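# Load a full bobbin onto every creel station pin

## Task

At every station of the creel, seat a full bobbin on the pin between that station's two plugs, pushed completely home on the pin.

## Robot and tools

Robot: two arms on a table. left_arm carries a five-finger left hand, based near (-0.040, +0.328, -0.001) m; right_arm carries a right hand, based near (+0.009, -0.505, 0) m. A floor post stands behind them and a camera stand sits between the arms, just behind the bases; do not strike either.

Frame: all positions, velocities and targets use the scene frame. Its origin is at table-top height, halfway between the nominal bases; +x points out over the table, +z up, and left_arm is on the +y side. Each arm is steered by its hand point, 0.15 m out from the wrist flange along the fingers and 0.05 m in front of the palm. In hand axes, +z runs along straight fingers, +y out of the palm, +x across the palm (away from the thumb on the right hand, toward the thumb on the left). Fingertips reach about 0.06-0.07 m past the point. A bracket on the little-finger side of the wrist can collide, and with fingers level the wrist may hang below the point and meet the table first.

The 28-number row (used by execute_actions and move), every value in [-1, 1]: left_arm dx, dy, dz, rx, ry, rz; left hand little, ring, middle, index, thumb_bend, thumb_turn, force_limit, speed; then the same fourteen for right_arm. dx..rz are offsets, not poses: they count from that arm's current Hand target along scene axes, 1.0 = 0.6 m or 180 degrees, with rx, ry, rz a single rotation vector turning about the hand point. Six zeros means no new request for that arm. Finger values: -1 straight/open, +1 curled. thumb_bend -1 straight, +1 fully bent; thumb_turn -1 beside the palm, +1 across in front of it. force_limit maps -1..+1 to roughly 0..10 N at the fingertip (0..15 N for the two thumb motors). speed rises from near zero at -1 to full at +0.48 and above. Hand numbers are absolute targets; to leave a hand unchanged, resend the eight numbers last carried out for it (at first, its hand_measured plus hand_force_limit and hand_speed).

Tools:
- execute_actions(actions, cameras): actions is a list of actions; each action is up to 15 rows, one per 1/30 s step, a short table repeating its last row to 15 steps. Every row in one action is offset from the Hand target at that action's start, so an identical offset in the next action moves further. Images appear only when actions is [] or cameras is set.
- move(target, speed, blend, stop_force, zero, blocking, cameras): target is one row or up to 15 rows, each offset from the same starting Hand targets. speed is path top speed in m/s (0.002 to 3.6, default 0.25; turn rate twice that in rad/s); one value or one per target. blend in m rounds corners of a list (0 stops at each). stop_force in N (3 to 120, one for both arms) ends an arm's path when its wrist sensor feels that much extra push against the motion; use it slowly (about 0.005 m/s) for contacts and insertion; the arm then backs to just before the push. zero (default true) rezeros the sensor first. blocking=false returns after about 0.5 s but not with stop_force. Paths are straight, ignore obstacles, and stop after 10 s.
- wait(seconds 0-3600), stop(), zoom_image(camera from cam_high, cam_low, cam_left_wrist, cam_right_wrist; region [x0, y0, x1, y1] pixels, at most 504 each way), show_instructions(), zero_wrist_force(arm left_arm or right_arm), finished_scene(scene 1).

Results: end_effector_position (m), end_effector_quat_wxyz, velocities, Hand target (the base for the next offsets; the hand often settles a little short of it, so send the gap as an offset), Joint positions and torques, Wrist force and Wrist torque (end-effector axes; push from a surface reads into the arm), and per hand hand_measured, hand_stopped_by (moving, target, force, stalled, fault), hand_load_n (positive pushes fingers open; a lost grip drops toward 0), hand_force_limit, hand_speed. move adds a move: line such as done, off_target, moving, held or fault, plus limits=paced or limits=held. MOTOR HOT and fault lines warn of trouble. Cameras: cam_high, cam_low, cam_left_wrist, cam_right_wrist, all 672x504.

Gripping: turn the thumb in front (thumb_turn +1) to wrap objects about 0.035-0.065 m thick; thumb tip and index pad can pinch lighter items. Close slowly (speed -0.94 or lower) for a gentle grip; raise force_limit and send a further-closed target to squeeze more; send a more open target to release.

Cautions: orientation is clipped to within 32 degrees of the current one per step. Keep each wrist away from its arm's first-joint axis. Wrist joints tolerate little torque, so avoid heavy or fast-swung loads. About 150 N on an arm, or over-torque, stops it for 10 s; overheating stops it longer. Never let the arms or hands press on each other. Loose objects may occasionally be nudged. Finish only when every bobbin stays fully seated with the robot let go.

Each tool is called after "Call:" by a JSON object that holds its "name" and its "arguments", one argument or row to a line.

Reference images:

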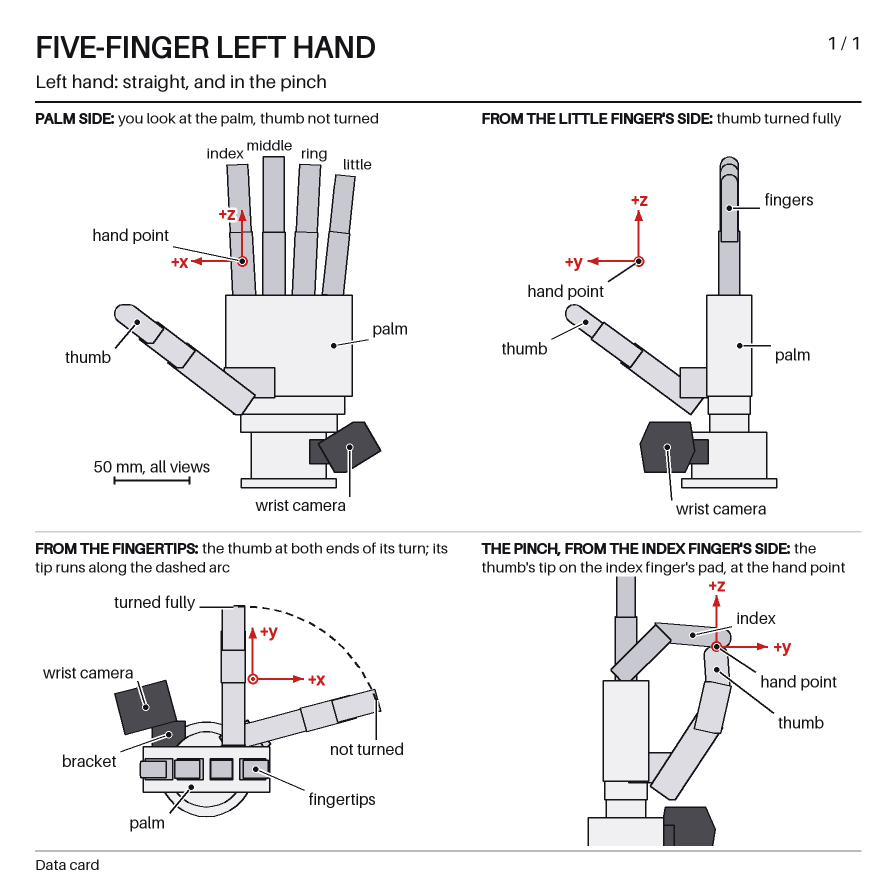

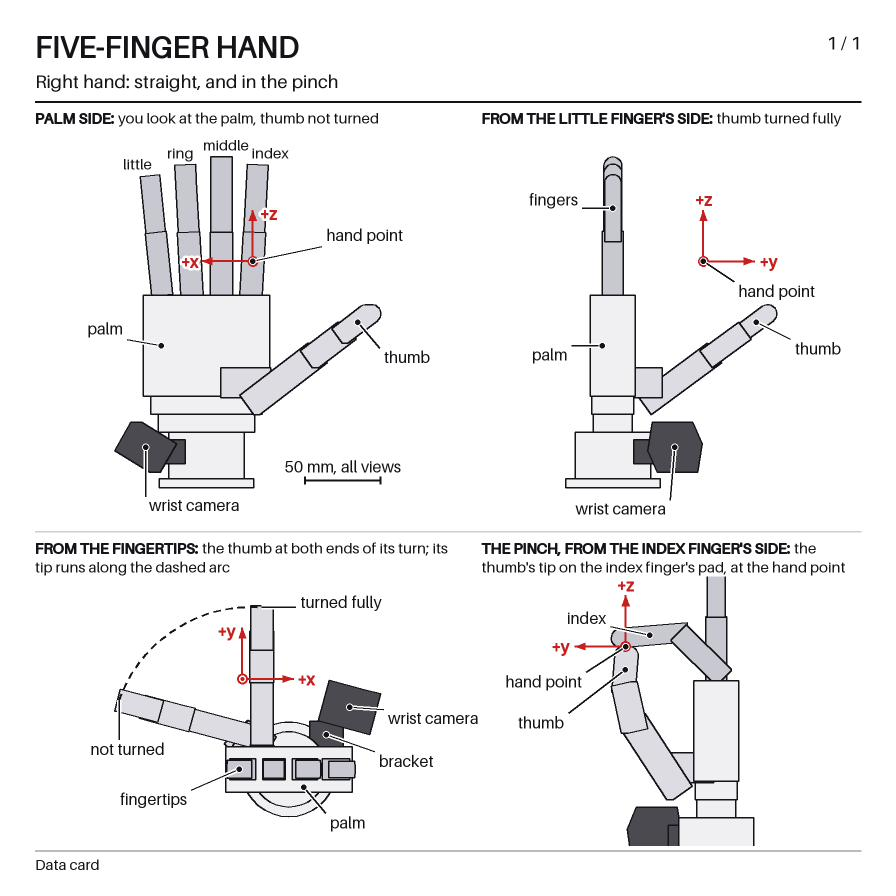

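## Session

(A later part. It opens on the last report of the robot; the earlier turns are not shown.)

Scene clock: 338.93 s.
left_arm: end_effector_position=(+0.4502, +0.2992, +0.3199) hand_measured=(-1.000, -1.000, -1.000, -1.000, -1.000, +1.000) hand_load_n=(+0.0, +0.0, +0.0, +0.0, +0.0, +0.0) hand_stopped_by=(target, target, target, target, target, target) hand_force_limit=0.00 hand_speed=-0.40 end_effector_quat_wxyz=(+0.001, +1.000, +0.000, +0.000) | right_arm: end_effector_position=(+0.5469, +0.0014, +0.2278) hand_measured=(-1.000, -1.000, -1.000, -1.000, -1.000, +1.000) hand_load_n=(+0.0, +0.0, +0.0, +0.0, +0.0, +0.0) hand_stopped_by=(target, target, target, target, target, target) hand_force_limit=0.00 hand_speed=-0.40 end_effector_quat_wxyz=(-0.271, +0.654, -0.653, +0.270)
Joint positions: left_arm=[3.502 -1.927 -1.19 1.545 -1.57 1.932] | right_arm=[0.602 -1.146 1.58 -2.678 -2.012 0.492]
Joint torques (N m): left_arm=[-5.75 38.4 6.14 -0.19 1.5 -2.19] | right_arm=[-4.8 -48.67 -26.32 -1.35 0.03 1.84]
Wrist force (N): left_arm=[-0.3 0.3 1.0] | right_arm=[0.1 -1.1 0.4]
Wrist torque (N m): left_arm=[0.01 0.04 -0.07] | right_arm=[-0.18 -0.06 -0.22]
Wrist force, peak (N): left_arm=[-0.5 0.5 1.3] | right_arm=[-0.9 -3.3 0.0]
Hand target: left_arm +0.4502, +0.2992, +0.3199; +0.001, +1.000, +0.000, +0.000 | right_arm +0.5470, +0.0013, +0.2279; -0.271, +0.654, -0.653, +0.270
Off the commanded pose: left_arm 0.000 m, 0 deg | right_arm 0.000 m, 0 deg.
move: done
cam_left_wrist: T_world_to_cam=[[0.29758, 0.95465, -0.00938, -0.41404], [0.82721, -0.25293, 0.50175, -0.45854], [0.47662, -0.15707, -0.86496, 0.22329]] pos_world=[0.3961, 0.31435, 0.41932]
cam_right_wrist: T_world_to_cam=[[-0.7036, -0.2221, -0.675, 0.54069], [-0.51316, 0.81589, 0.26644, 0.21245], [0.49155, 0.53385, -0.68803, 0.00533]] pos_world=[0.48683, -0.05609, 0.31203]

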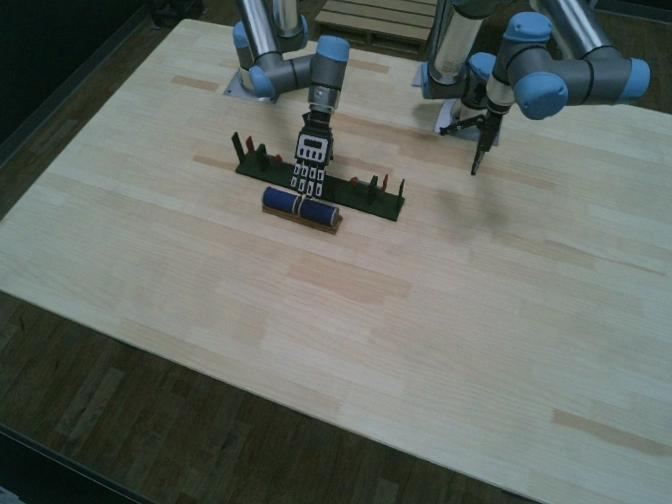

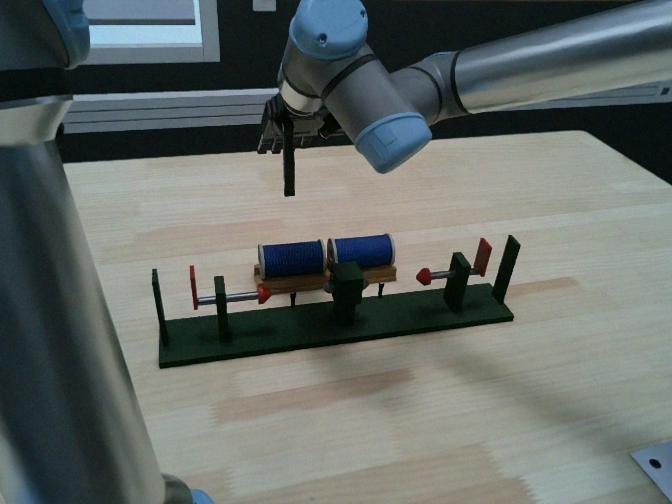

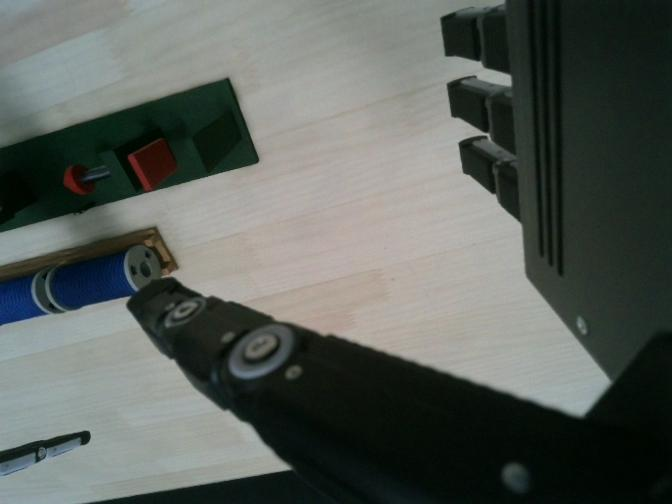

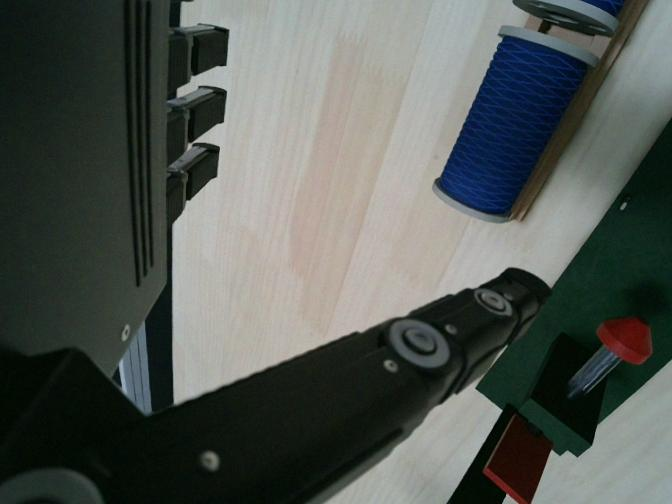

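Call:
{"name": "zoom_image", "arguments": {
  "camera": "cam_right_wrist",
  "region": [410, 0, 672, 240]
}}

Scaled by 1.924 from the camera's image (finer frame: 960x720).

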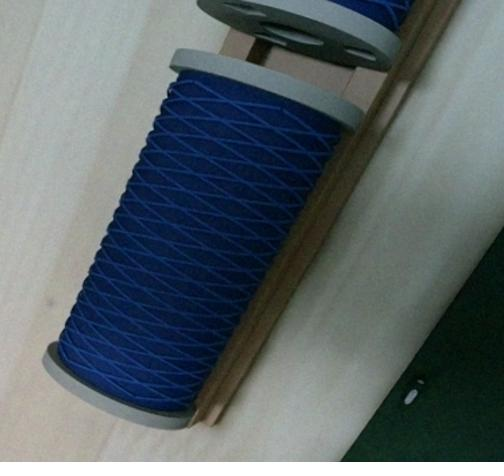

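Call:
{"name": "move", "arguments": {
  "target": [0,0,0,0,0,0,-1,-1,-1,-1,-1,1,0,-0.4,0,-0.002,-0.18,0,0,0,-1,-1,-1,-1,-1,1,0,-0.4],
  "speed": 0.15,
  "cameras": ["cam_left_wrist","cam_right_wrist","cam_low"]
}}

Scene clock: 376.20 s.
left_arm: end_effector_position=(+0.4502, +0.2992, +0.3199) hand_measured=(-1.000, -1.000, -1.000, -1.000, -1.000, +1.000) hand_load_n=(+0.0, +0.0, +0.0, +0.0, +0.0, +0.0) hand_stopped_by=(target, target, target, target, target, target) hand_force_limit=0.00 hand_speed=-0.40 end_effector_quat_wxyz=(+0.001, +1.000, +0.000, +0.000) | right_arm: end_effector_position=(+0.5470, +0.0001, +0.1199) hand_measured=(-1.000, -1.000, -1.000, -1.000, -1.000, +1.000) hand_load_n=(+0.0, +0.0, +0.0, +0.0, +0.0, +0.0) hand_stopped_by=(target, target, target, target, target, target) hand_force_limit=0.00 hand_speed=-0.40 end_effector_quat_wxyz=(-0.271, +0.654, -0.653, +0.270)
Joint positions: left_arm=[3.502 -1.927 -1.19 1.545 -1.57 1.932] | right_arm=[0.6 -1.014 1.692 -2.923 -2.011 0.491]
Joint torques (N m): left_arm=[-3.9 37.99 6.43 -0.41 1.36 -2.22] | right_arm=[-3.77 -38.15 -21.79 -3.03 1.71 -1.48]
Wrist force (N): left_arm=[-0.4 0.4 0.9] | right_arm=[0.2 -1.1 0.3]
Wrist torque (N m): left_arm=[0.04 0.05 -0.09] | right_arm=[-0.18 -0.08 -0.21]
Wrist force, peak (N): left_arm=[-0.7 0.0 1.6] | right_arm=[-0.1 -2.4 -0.9]
Hand target: left_arm +0.4502, +0.2992, +0.3199; +0.001, +1.000, +0.000, +0.000 | right_arm +0.5470, +0.0001, +0.1199; -0.271, +0.654, -0.653, +0.270
Off the commanded pose: left_arm 0.000 m, 0 deg | right_arm 0.000 m, 0 deg.
move: done
cam_left_wrist: T_world_to_cam=[[0.29758, 0.95465, -0.00938, -0.41404], [0.82721, -0.25293, 0.50175, -0.45854], [0.47662, -0.15707, -0.86496, 0.22329]] pos_world=[0.3961, 0.31435, 0.41932]
cam_right_wrist: T_world_to_cam=[[-0.70361, -0.22171, -0.67512, 0.46764], [-0.51292, 0.81599, 0.2666, 0.24203], [0.49178, 0.53386, -0.68785, -0.06841]] pos_world=[0.48683, -0.05729, 0.20413]
Images, in order (width x height): cam_low 672x504, cam_left_wrist 672x504, cam_right_wrist 672x504.

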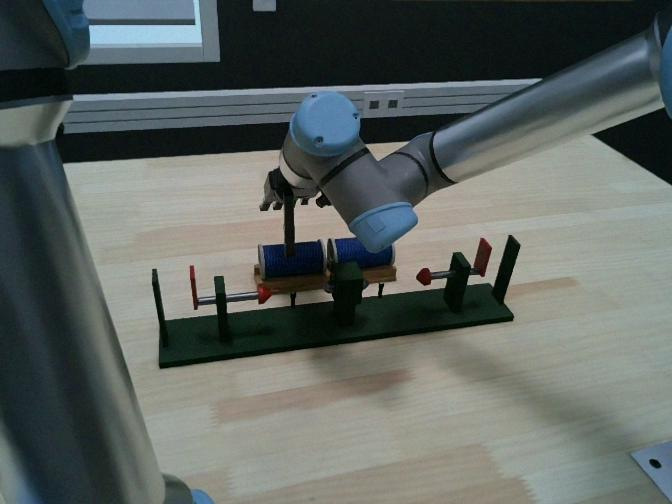

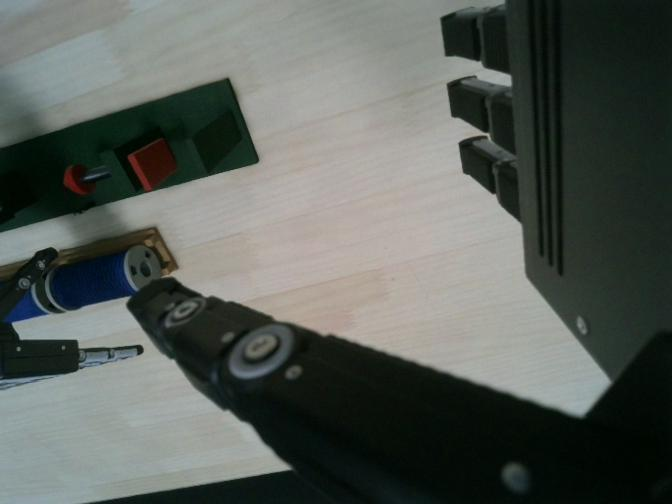

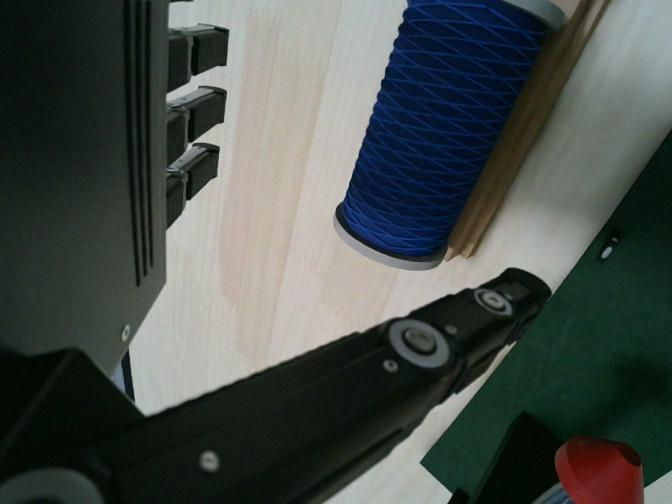

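Call:
{"name": "move", "arguments": {
  "target": [0,0,0,0,0,0,-1,-1,-1,-1,-1,1,0,-0.4,0,0,-0.103,0,0,0,-1,-1,-1,-1,-1,1,0,-0.4],
  "speed": 0.06,
  "stop_force": 8,
  "cameras": ["cam_left_wrist","cam_right_wrist","cam_low"]
}}

Scene clock: 409.50 s.
left_arm: end_effector_position=(+0.4502, +0.2992, +0.3199) hand_measured=(-1.000, -1.000, -1.000, -1.000, -1.000, +1.000) hand_load_n=(+0.0, +0.0, +0.0, +0.0, +0.0, +0.0) hand_stopped_by=(target, target, target, target, target, target) hand_force_limit=0.00 hand_speed=-0.40 end_effector_quat_wxyz=(+0.001, +1.000, +0.000, +0.000) | right_arm: end_effector_position=(+0.5470, +0.0001, +0.0581) hand_measured=(-1.000, -1.000, -1.000, -1.000, -1.000, +1.000) hand_load_n=(+0.0, +0.0, +0.0, +0.0, +0.0, +0.0) hand_stopped_by=(target, target, target, target, target, target) hand_force_limit=0.00 hand_speed=-0.40 end_effector_quat_wxyz=(-0.271, +0.654, -0.653, +0.270)
Joint positions: left_arm=[3.502 -1.927 -1.19 1.545 -1.57 1.932] | right_arm=[0.6 -0.914 1.723 -3.054 -2.011 0.491]
Joint torques (N m): left_arm=[-1.68 38.88 7.01 -0.45 1.06 -2.28] | right_arm=[5.06 -52.88 -23.33 0.2 -1.24 -2.11]
Wrist force (N): left_arm=[-0.4 0.2 1.3] | right_arm=[0.2 -1.0 0.5]
Wrist torque (N m): left_arm=[-0.03 0.06 -0.08] | right_arm=[-0.18 -0.08 -0.21]
Wrist force, peak (N): left_arm=[-0.5 0.3 1.5] | right_arm=[0.1 -1.5 0.0]
Hand target: left_arm +0.4502, +0.2992, +0.3199; +0.001, +1.000, +0.000, +0.000 | right_arm +0.5470, +0.0001, +0.0581; -0.271, +0.654, -0.653, +0.270
Off the commanded pose: left_arm 0.000 m, 0 deg | right_arm 0.000 m, 0 deg.
move: done
cam_left_wrist: T_world_to_cam=[[0.29758, 0.95465, -0.00938, -0.41404], [0.82721, -0.25293, 0.50175, -0.45854], [0.47662, -0.15707, -0.86496, 0.22329]] pos_world=[0.3961, 0.31435, 0.41932]
cam_right_wrist: T_world_to_cam=[[-0.70354, -0.22164, -0.67521, 0.42591], [-0.51291, 0.816, 0.26658, 0.25851], [0.49189, 0.53387, -0.68777, -0.11099]] pos_world=[0.48683, -0.05729, 0.14233]
Images, in order (width x height): cam_low 672x504, cam_left_wrist 672x504, cam_right_wrist 672x504.

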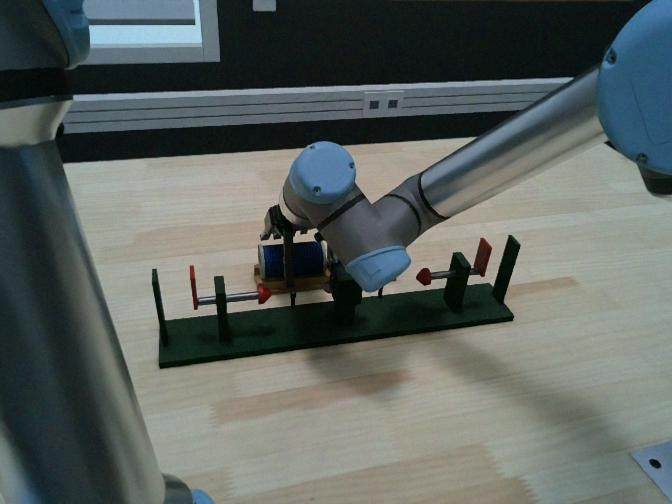

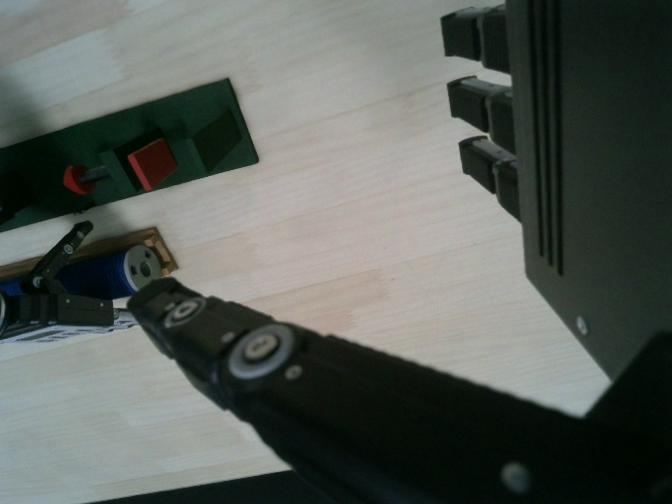

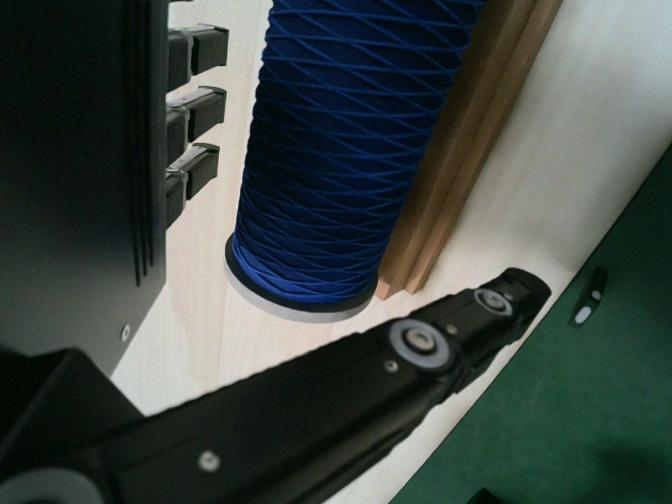

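Call:
{"name": "zoom_image", "arguments": {
  "camera": "cam_left_wrist",
  "region": [0, 200, 180, 360]
}}

Call:
{"name": "zoom_image", "arguments": {
  "camera": "cam_low",
  "region": [230, 190, 370, 310]
}}

Scaled by 2.800 from the camera's image (finer frame: 960x720).

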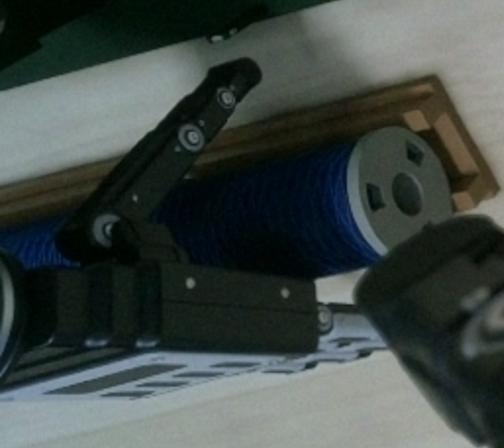

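Scaled by 3.600 from the camera's image (finer frame: 960x720).

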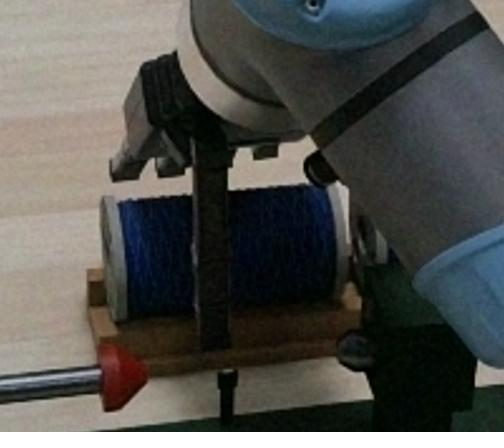

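Call:
{"name": "move", "arguments": {
  "target": [0,0,0,0,0,0,-1,-1,-1,-1,-1,1,0,-0.4,0,0,0,0,0,0,-0.5,-0.5,-0.5,-0.5,-0.4,1,-0.7,-0.8],
  "cameras": ["cam_left_wrist","cam_right_wrist","cam_low","cam_high"]
}}

Scene clock: 425.87 s.
left_arm: end_effector_position=(+0.4502, +0.2992, +0.3199) hand_measured=(-1.000, -1.000, -1.000, -1.000, -1.000, +1.000) hand_load_n=(+0.0, +0.0, +0.5, +0.0, +0.0, +0.0) hand_stopped_by=(target, target, target, target, target, target) hand_force_limit=0.00 hand_speed=-0.40 end_effector_quat_wxyz=(+0.001, +1.000, +0.000, +0.000) | right_arm: end_effector_position=(+0.5470, +0.0001, +0.0582) hand_measured=(-0.500, -0.500, -0.500, -0.502, -0.400, +1.000) hand_load_n=(+0.0, +0.0, +0.0, +1.5, +0.0, +0.0) hand_stopped_by=(target, target, target, force, target, target) hand_force_limit=-0.70 hand_speed=-0.80 end_effector_quat_wxyz=(-0.271, +0.654, -0.653, +0.270)
Joint positions: left_arm=[3.502 -1.927 -1.19 1.545 -1.57 1.932] | right_arm=[0.6 -0.914 1.723 -3.054 -2.011 0.491]
Joint torques (N m): left_arm=[-1.15 37.98 7.36 -0.63 0.92 -2.28] | right_arm=[2.49 -46.29 -17.83 0.16 2.26 -1.86]
Wrist force (N): left_arm=[-0.5 0.0 1.0] | right_arm=[0.0 -2.9 0.8]
Wrist torque (N m): left_arm=[-0.04 0.06 -0.08] | right_arm=[-0.24 -0.08 -0.21]
Wrist force, peak (N): left_arm=[-0.3 0.1 1.6] | right_arm=[-0.3 -3.6 0.6]
Hand target: left_arm +0.4502, +0.2992, +0.3199; +0.001, +1.000, +0.000, +0.000 | right_arm +0.5470, +0.0001, +0.0581; -0.271, +0.654, -0.653, +0.270
Off the commanded pose: left_arm 0.000 m, 0 deg | right_arm 0.000 m, 0 deg.
move: done
cam_left_wrist: T_world_to_cam=[[0.29758, 0.95465, -0.00938, -0.41404], [0.82721, -0.25293, 0.50175, -0.45854], [0.47662, -0.15707, -0.86496, 0.22329]] pos_world=[0.3961, 0.31435, 0.41932]
cam_right_wrist: T_world_to_cam=[[-0.70353, -0.22162, -0.67523, 0.4259], [-0.51295, 0.81596, 0.26664, 0.25852], [0.49186, 0.53395, -0.68773, -0.11098]] pos_world=[0.48683, -0.05729, 0.14233]

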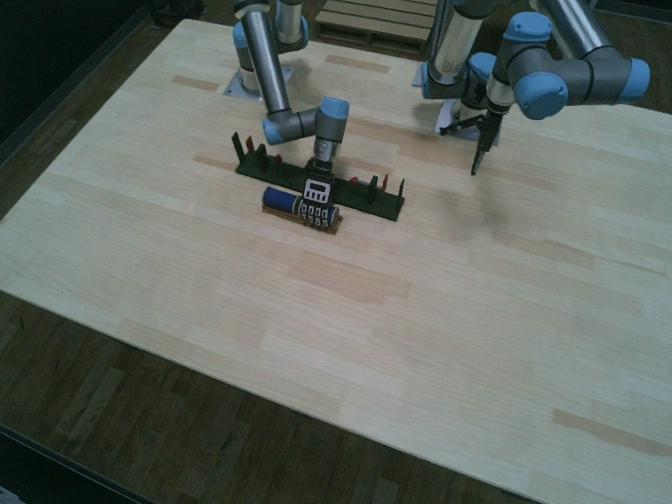

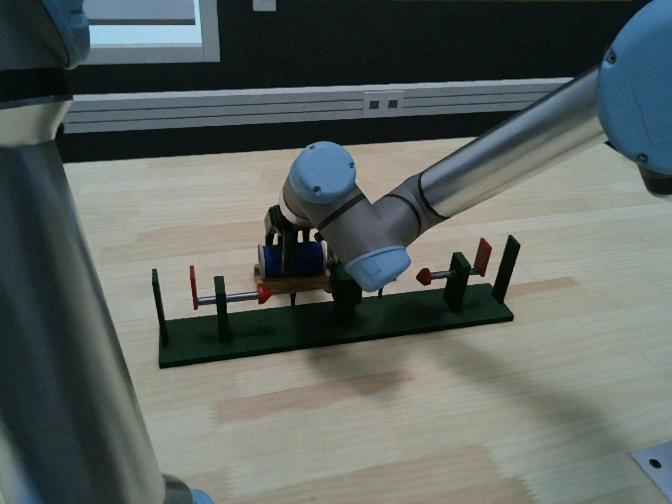

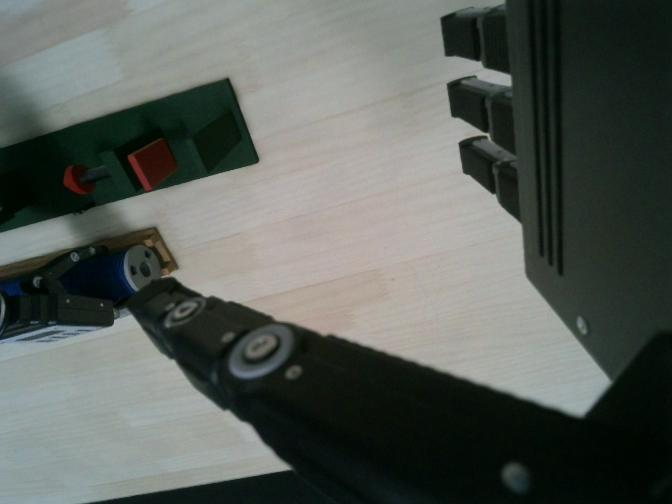

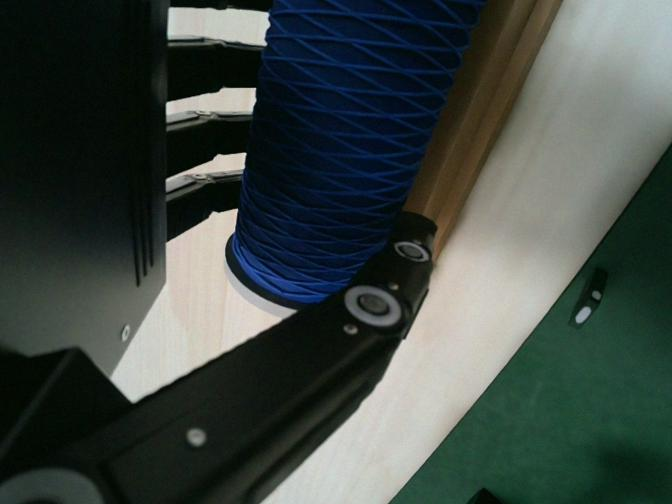

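Call:
{"name": "move", "arguments": {
  "target": [0,0,0,0,0,0,-1,-1,-1,-1,-1,1,0,-0.4,0,0,0,0,0,0,-0.5,-0.5,-0.5,-0.5,0.3,1,-0.6,-0.88],
  "cameras": ["cam_left_wrist","cam_right_wrist"]
}}

Scene clock: 434.53 s.
left_arm: end_effector_position=(+0.4502, +0.2992, +0.3199) hand_measured=(-1.000, -1.000, -1.000, -1.000, -1.000, +1.000) hand_load_n=(-0.5, +0.0, +0.5, +0.0, +0.0, +0.0) hand_stopped_by=(target, target, target, target, target, target) hand_force_limit=0.00 hand_speed=-0.40 end_effector_quat_wxyz=(+0.001, +1.000, +0.000, +0.000) | right_arm: end_effector_position=(+0.5470, +0.0001, +0.0581) hand_measured=(-0.500, -0.500, -0.500, -0.502, -0.282, +1.000) hand_load_n=(+0.0, +0.0, +0.0, +2.5, +3.5, +0.5) hand_stopped_by=(target, target, target, force, force, target) hand_force_limit=-0.60 hand_speed=-0.88 end_effector_quat_wxyz=(-0.271, +0.654, -0.653, +0.270)
Joint positions: left_arm=[3.502 -1.927 -1.19 1.545 -1.57 1.932] | right_arm=[0.6 -0.914 1.723 -3.054 -2.011 0.491]
Joint torques (N m): left_arm=[-0.33 38.29 7.14 -0.62 1.03 -2.15] | right_arm=[0.27 -32.1 -6.79 -0.26 1.87 -1.76]
Wrist force (N): left_arm=[-0.5 0.1 1.1] | right_arm=[0.0 -0.1 1.1]
Wrist torque (N m): left_arm=[-0.04 0.07 -0.08] | right_arm=[-0.13 -0.07 -0.17]
Wrist force, peak (N): left_arm=[-0.3 0.2 1.6] | right_arm=[0.1 -3.1 1.3]
Hand target: left_arm +0.4502, +0.2992, +0.3199; +0.001, +1.000, +0.000, +0.000 | right_arm +0.5470, +0.0001, +0.0581; -0.271, +0.654, -0.653, +0.270
Off the commanded pose: left_arm 0.000 m, 0 deg | right_arm 0.000 m, 0 deg.
move: done
cam_left_wrist: T_world_to_cam=[[0.29758, 0.95465, -0.00938, -0.41404], [0.82721, -0.25293, 0.50175, -0.45854], [0.47662, -0.15707, -0.86496, 0.22329]] pos_world=[0.3961, 0.31435, 0.41932]
cam_right_wrist: T_world_to_cam=[[-0.70354, -0.22164, -0.67521, 0.42591], [-0.51291, 0.816, 0.26658, 0.25851], [0.49189, 0.53387, -0.68777, -0.11099]] pos_world=[0.48683, -0.05729, 0.14233]

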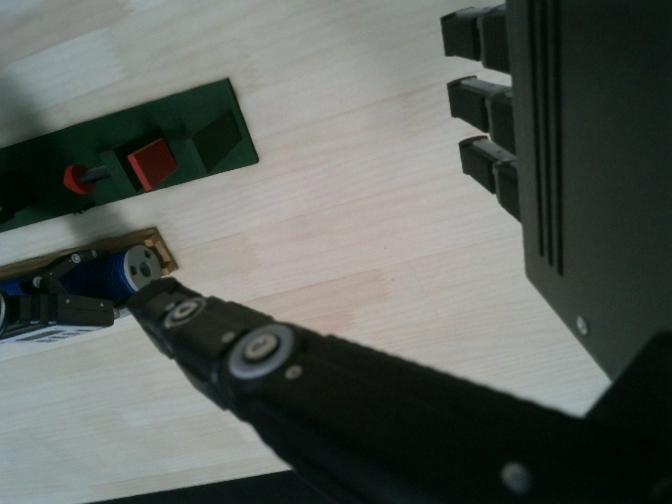

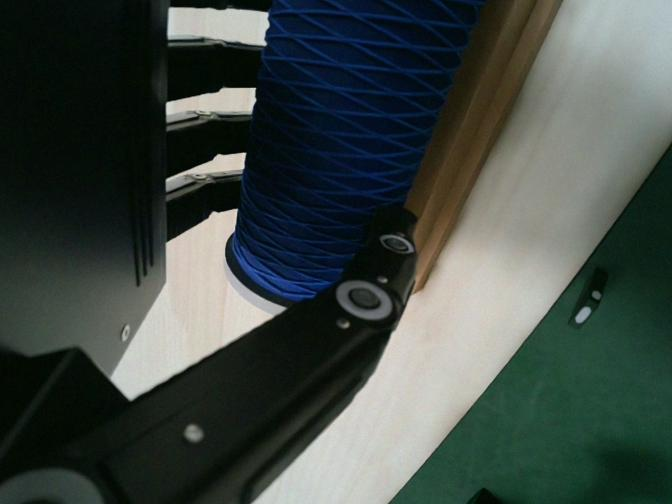

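Call:
{"name": "move", "arguments": {
  "target": [0,0,0,0,0,0,-1,-1,-1,-1,-1,1,0,-0.4,0,0,0,0,0,0,-0.1,-0.1,-0.1,-0.5,0.3,1,-0.5,-0.88],
  "cameras": ["cam_right_wrist"]
}}

Scene clock: 441.00 s.
left_arm: end_effector_position=(+0.4502, +0.2992, +0.3199) hand_measured=(-1.000, -1.000, -1.000, -1.000, -1.000, +1.000) hand_load_n=(+0.0, +0.0, +0.0, +0.0, +0.0, +0.0) hand_stopped_by=(target, target, target, target, target, target) hand_force_limit=0.00 hand_speed=-0.40 end_effector_quat_wxyz=(+0.001, +1.000, +0.000, +0.000) | right_arm: end_effector_position=(+0.5470, +0.0001, +0.0581) hand_measured=(-0.424, -0.446, -0.468, -0.502, -0.282, +1.000) hand_load_n=(+3.0, +2.5, +1.5, +1.0, +4.0, +0.5) hand_stopped_by=(force, force, force, force, force, target) hand_force_limit=-0.50 hand_speed=-0.88 end_effector_quat_wxyz=(-0.271, +0.654, -0.653, +0.270)
Joint positions: left_arm=[3.502 -1.927 -1.19 1.545 -1.57 1.932] | right_arm=[0.6 -0.914 1.723 -3.054 -2.011 0.491]
Joint torques (N m): left_arm=[0.58 38.16 7.55 -0.59 0.93 -2.21] | right_arm=[-0.35 -30.85 -17.7 -2.22 1.91 -1.52]
Wrist force (N): left_arm=[-0.4 0.0 0.7] | right_arm=[0.3 -5.0 1.0]
Wrist torque (N m): left_arm=[-0.02 0.04 -0.08] | right_arm=[-0.31 -0.11 -0.41]
Wrist force, peak (N): left_arm=[-0.3 -0.1 1.6] | right_arm=[1.1 -5.8 1.8]
Hand target: left_arm +0.4502, +0.2992, +0.3199; +0.001, +1.000, +0.000, +0.000 | right_arm +0.5470, +0.0001, +0.0581; -0.271, +0.654, -0.653, +0.270
Off the commanded pose: left_arm 0.000 m, 0 deg | right_arm 0.000 m, 0 deg.
move: done
cam_right_wrist: T_world_to_cam=[[-0.70354, -0.22164, -0.67521, 0.42591], [-0.51291, 0.816, 0.26658, 0.25851], [0.49189, 0.53387, -0.68777, -0.11099]] pos_world=[0.48683, -0.05729, 0.14233]

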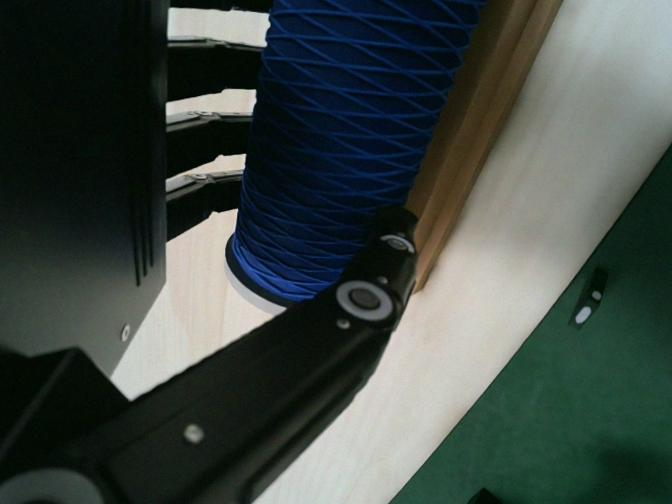

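Call:
{"name": "move", "arguments": {
  "target": [0,0,0,0,0,0,-1,-1,-1,-1,-1,1,0,-0.4,0,0,0,0,0,0,-0.1,-0.1,-0.1,-0.4,0.35,1,-0.3,-0.9]
}}

Call:
{"name": "move", "arguments": {
  "target": [0,0,0,0,0,0,-1,-1,-1,-1,-1,1,0,-0.4,0,0,0.08,0,0,0,-0.1,-0.1,-0.1,-0.4,0.35,1,-0.3,-0.9],
  "speed": 0.04,
  "cameras": ["cam_right_wrist","cam_left_wrist","cam_low"]
}}

Scene clock: 449.57 s.
left_arm: end_effector_position=(+0.4502, +0.2992, +0.3199) hand_measured=(-1.000, -1.000, -1.000, -1.000, -1.000, +1.000) hand_load_n=(+0.0, +0.0, +0.0, +0.0, +0.0, +0.0) hand_stopped_by=(target, target, target, target, target, target) hand_force_limit=0.00 hand_speed=-0.40 end_effector_quat_wxyz=(+0.001, +1.000, +0.000, +0.000) | right_arm: end_effector_position=(+0.5470, +0.0001, +0.0581) hand_measured=(-0.424, -0.446, -0.468, -0.494, -0.280, +1.000) hand_load_n=(+2.5, +2.0, +1.0, +3.5, +5.5, +0.5) hand_stopped_by=(force, force, force, force, force, target) hand_force_limit=-0.30 hand_speed=-0.90 end_effector_quat_wxyz=(-0.271, +0.654, -0.653, +0.270)
Joint positions: left_arm=[3.502 -1.927 -1.19 1.545 -1.57 1.932] | right_arm=[0.6 -0.914 1.723 -3.054 -2.011 0.491]
Joint torques (N m): left_arm=[-0.02 38.18 7.53 -0.75 0.91 -2.21] | right_arm=[-1.76 -32.21 -20.8 -4.03 1.93 -1.71]
Wrist force (N): left_arm=[-0.4 0.0 1.0] | right_arm=[0.1 -6.1 1.5]
Wrist torque (N m): left_arm=[-0.03 0.05 -0.07] | right_arm=[-0.42 -0.08 -0.40]
Wrist force, peak (N): left_arm=[-0.6 0.1 1.5] | right_arm=[-0.1 -6.4 0.7]
Hand target: left_arm +0.4502, +0.2992, +0.3199; +0.001, +1.000, +0.000, +0.000 | right_arm +0.5470, +0.0001, +0.0581; -0.271, +0.654, -0.653, +0.270
Off the commanded pose: left_arm 0.000 m, 0 deg | right_arm 0.000 m, 0 deg.
move: done

Scene clock: 451.03 s.
left_arm: end_effector_position=(+0.4502, +0.2992, +0.3199) hand_measured=(-1.000, -1.000, -1.000, -1.000, -1.000, +1.000) hand_load_n=(+0.0, +0.0, +0.0, +0.0, +0.0, +0.0) hand_stopped_by=(target, target, target, target, target, target) hand_force_limit=0.00 hand_speed=-0.40 end_effector_quat_wxyz=(+0.001, +1.000, +0.000, +0.000) | right_arm: end_effector_position=(+0.5470, +0.0002, +0.1064) hand_measured=(-0.424, -0.446, -0.468, -0.494, -0.280, +1.000) hand_load_n=(+1.5, +1.0, +0.0, +2.5, +6.0, +1.0) hand_stopped_by=(force, force, force, force, force, target) hand_force_limit=-0.30 hand_speed=-0.90 end_effector_quat_wxyz=(-0.272, +0.654, -0.653, +0.270) end_effector_velocity=(+0.001, +0.000, -0.001) end_effector_angular_velocity=(+0.002, -0.003, -0.001)
Joint positions: left_arm=[3.502 -1.927 -1.19 1.545 -1.57 1.932] | right_arm=[0.6 -0.993 1.701 -2.953 -2.011 0.491]
Joint velocities: left_arm=[within noise] | right_arm=[-0.001 0.003 0 -0.007 -0.001 0]
Joint torques (N m): left_arm=[0.77 38.1 7.36 -0.68 0.91 -2.2] | right_arm=[-1.27 -29.38 -10.16 -6.02 0.36 -1.5]
Wrist force (N): left_arm=[-0.4 0.2 1.2] | right_arm=[0.2 0.6 2.1]
Wrist torque (N m): left_arm=[-0.02 0.06 -0.08] | right_arm=[-0.17 -0.14 -0.15]
Wrist force, peak (N): left_arm=[-0.6 0.2 1.5] | right_arm=[0.2 -6.2 0.7]
Hand target: left_arm +0.4502, +0.2992, +0.3199; +0.001, +1.000, +0.000, +0.000 | right_arm +0.5470, +0.0001, +0.1061; -0.271, +0.654, -0.653, +0.270
Off the commanded pose: left_arm 0.000 m, 0 deg | right_arm 0.000 m, 0 deg.
move: done
cam_left_wrist: T_world_to_cam=[[0.29758, 0.95465, -0.00938, -0.41404], [0.82721, -0.25293, 0.50175, -0.45854], [0.47662, -0.15707, -0.86496, 0.22329]] pos_world=[0.3961, 0.31435, 0.41932]
cam_right_wrist: T_world_to_cam=[[-0.70349, -0.22168, -0.67524, 0.45843], [-0.513, 0.81594, 0.26659, 0.2457], [0.49186, 0.53395, -0.68773, -0.07783]] pos_world=[0.48683, -0.05729, 0.19053]
Images, in order (width x height): cam_low 672x504, cam_left_wrist 672x504, cam_right_wrist 672x504.

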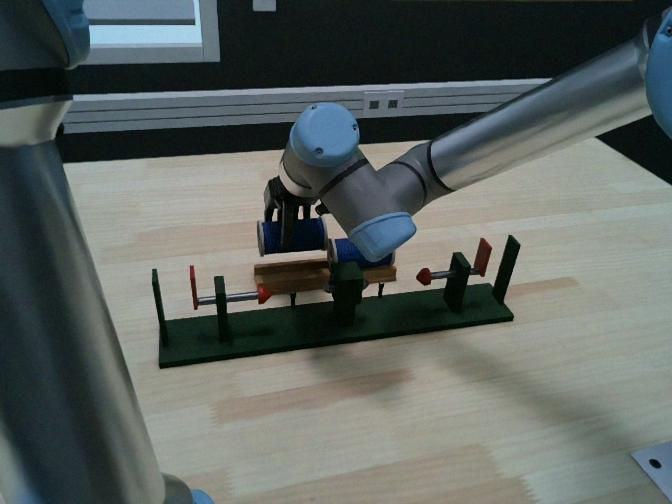

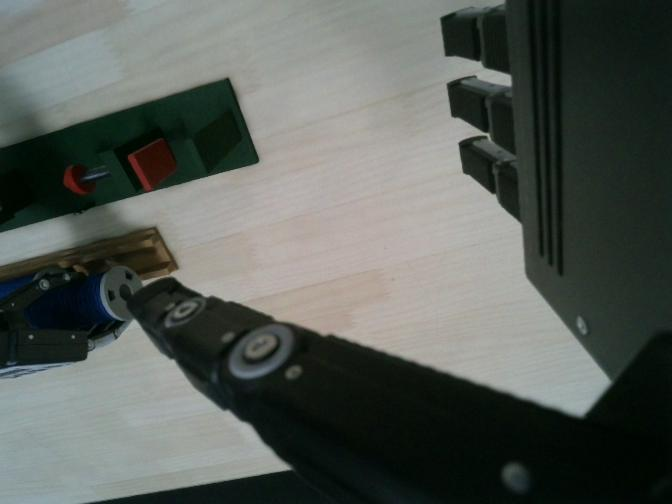

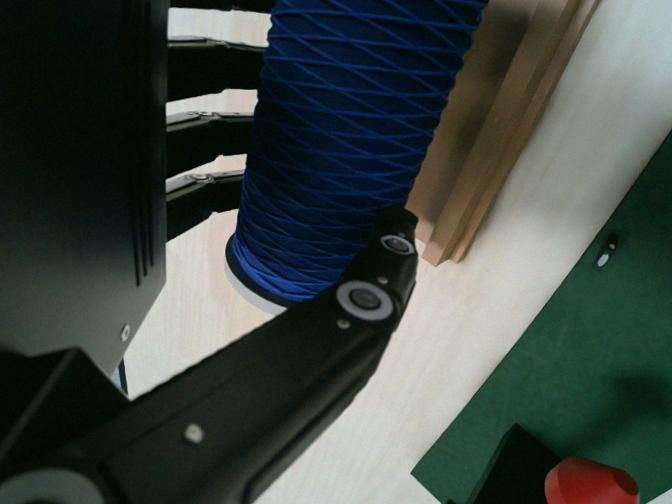

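Call:
{"name": "execute_actions", "arguments": {
  "actions": [],
  "cameras": ["cam_low","cam_left_wrist"]
}}

Scene clock: 490.20 s.
left_arm: end_effector_position=(+0.4502, +0.2992, +0.3199) hand_measured=(-1.000, -1.000, -1.000, -1.000, -1.000, +1.000) hand_load_n=(+0.0, +0.0, +0.0, +0.0, +0.0, +0.0) hand_stopped_by=(target, target, target, target, target, target) hand_force_limit=0.00 hand_speed=-0.40 end_effector_quat_wxyz=(+0.001, +1.000, +0.000, +0.000) | right_arm: end_effector_position=(+0.5470, +0.0001, +0.1061) hand_measured=(-0.424, -0.446, -0.468, -0.494, -0.280, +1.000) hand_load_n=(+1.0, +1.0, +0.0, +2.5, +6.5, +1.0) hand_stopped_by=(force, force, force, force, force, target) hand_force_limit=-0.30 hand_speed=-0.90 end_effector_quat_wxyz=(-0.271, +0.654, -0.653, +0.270)
Joint positions: left_arm=[3.502 -1.927 -1.19 1.545 -1.57 1.932] | right_arm=[0.6 -0.993 1.701 -2.953 -2.011 0.491]
Joint velocities: within noise
Joint torques (N m): left_arm=[2.79 38.93 7.64 -0.9 0.73 -2.09] | right_arm=[-5.04 -30.54 -10.04 -2.14 -2.91 1.49]
Wrist force (N): left_arm=[-0.6 -0.2 1.0] | right_arm=[0.3 0.6 1.9]
Wrist torque (N m): left_arm=[-0.07 0.08 -0.07] | right_arm=[-0.15 -0.14 -0.15]
Wrist force, peak (N): left_arm=[-0.3 0.3 1.7] | right_arm=[0.3 0.9 2.1]
Hand target: left_arm +0.4502, +0.2992, +0.3199; +0.001, +1.000, +0.000, +0.000 | right_arm +0.5470, +0.0001, +0.1061; -0.271, +0.654, -0.653, +0.270
Off the commanded pose: left_arm 0.000 m, 0 deg | right_arm 0.000 m, 0 deg.
camera_calibration:
cam_left_wrist: T_world_to_cam=[[0.29758, 0.95465, -0.00938, -0.41404], [0.82721, -0.25293, 0.50175, -0.45854], [0.47662, -0.15707, -0.86496, 0.22329]] pos_world=[0.3961, 0.31435, 0.41932]
Images, in order (width x height): cam_low 672x504, cam_left_wrist 672x504.

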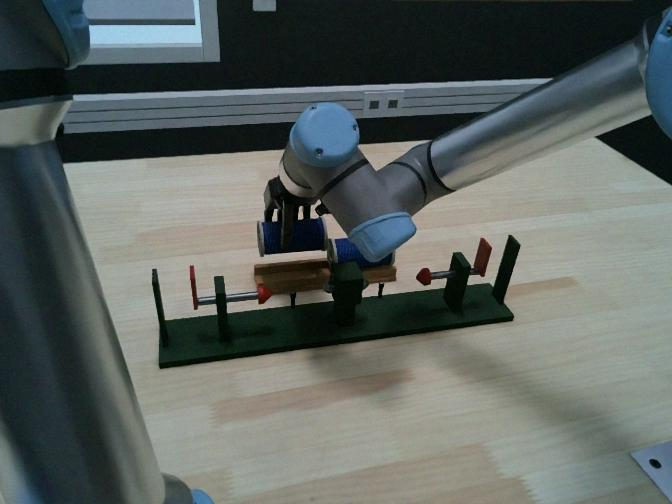

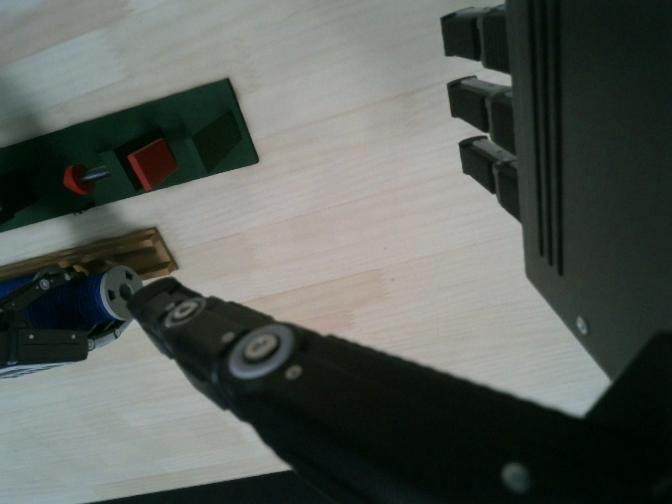

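Call:
{"name": "move", "arguments": {
  "target": [
    [-0.02, -0.08, -0.03, 0, 0, 0.5, -1, -1, -1, -1, -1, 1, 0, -0.4, 0, 0, 0, 0, 0, 0, -0.1, -0.1, -0.1, -0.4, 0.35, 1, -0.3, -0.9],
    [-0.042, -0.1995, -0.0832, 0, 0, 0.998, -1, -1, -1, -1, -1, 1, 0, -0.4, 0, 0, 0, 0, 0, 0, -0.1, -0.1, -0.1, -0.4, 0.35, 1, -0.3, -0.9]
  ],
  "speed": 0.3,
  "blend": [0.03, 0],
  "cameras": ["cam_low", "cam_left_wrist", "cam_high"]
}}

Scene clock: 542.83 s.
left_arm: end_effector_position=(+0.4250, +0.1795, +0.2700) hand_measured=(-1.000, -1.000, -1.000, -1.000, -1.000, +1.000) hand_load_n=(+0.0, +0.0, +0.0, +0.0, +0.0, +0.0) hand_stopped_by=(target, target, target, target, target, target) hand_force_limit=0.00 hand_speed=-0.40 end_effector_quat_wxyz=(+0.000, +0.003, +1.000, +0.001) | right_arm: end_effector_position=(+0.5470, +0.0001, +0.1061) hand_measured=(-0.424, -0.446, -0.468, -0.494, -0.280, +1.000) hand_load_n=(+1.5, +0.5, +0.0, +3.0, +6.5, +1.0) hand_stopped_by=(force, force, force, force, force, target) hand_force_limit=-0.30 hand_speed=-0.90 end_effector_quat_wxyz=(-0.271, +0.654, -0.653, +0.270)
Joint positions: left_arm=[2.99 -2.138 -1.004 1.571 -1.572 -1.714] | right_arm=[0.6 -0.993 1.701 -2.953 -2.011 0.491]
Joint torques (N m): left_arm=[-3.39 44.66 4.28 -1.13 -1.32 -2.32] | right_arm=[-5.44 -29.85 -8.43 -4.1 -2.62 0.87]
Wrist force (N): left_arm=[-0.4 -0.5 1.0] | right_arm=[0.1 0.7 1.8]
Wrist torque (N m): left_arm=[-0.13 0.11 -0.01] | right_arm=[-0.13 -0.12 -0.16]
Wrist force, peak (N): left_arm=[-0.5 0.2 1.6] | right_arm=[0.2 0.8 2.1]
Hand target: left_arm +0.4250, +0.1795, +0.2700; +0.000, +0.003, +1.000, +0.001 | right_arm +0.5470, +0.0001, +0.1061; -0.271, +0.654, -0.653, +0.270
Off the commanded pose: left_arm 0.000 m, 0 deg | right_arm 0.000 m, 0 deg.
move: done
cam_left_wrist: T_world_to_cam=[[-0.30405, -0.95261, -0.00937, 0.3053], [-0.82542, 0.25852, 0.50184, 0.16769], [-0.47564, 0.16032, -0.86491, 0.52111]] pos_world=[0.4791, 0.16394, 0.36942]
Images, in order (width x height): cam_high 672x504, cam_low 672x504, cam_left_wrist 672x504.

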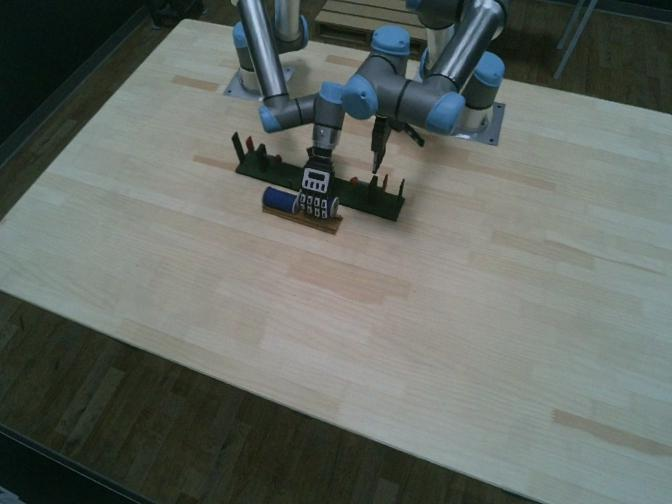

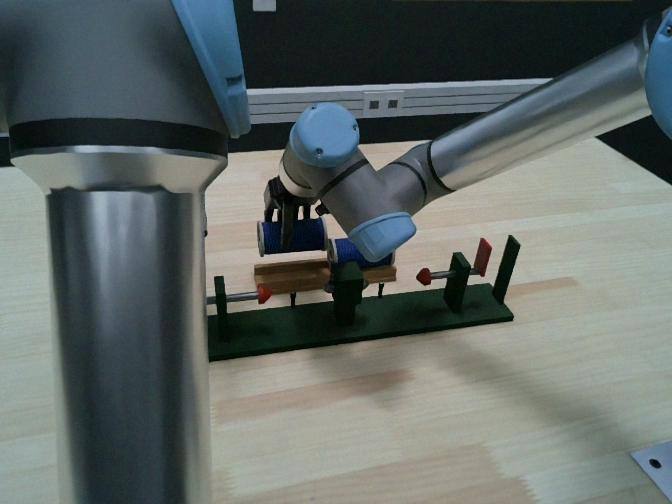

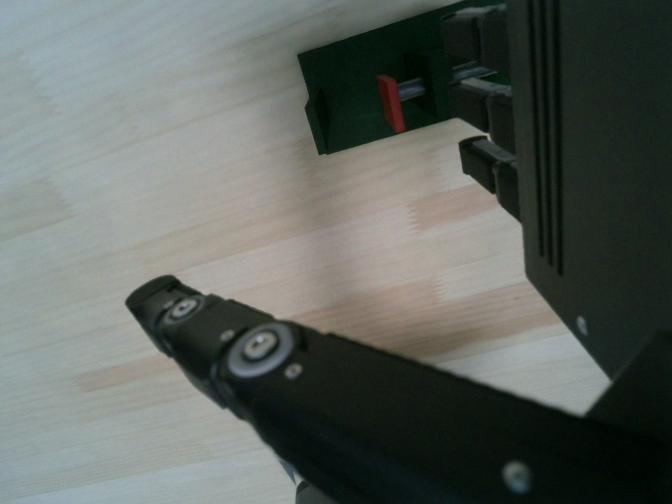

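Call:
{"name": "zoom_image", "arguments": {
  "camera": "cam_left_wrist",
  "region": [290, 0, 530, 180]
}}

Scaled by 2.100 from the camera's image (finer frame: 960x720).

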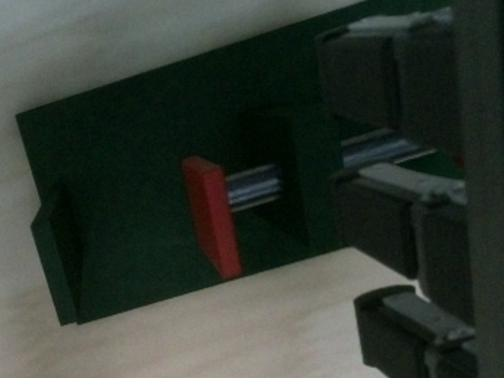

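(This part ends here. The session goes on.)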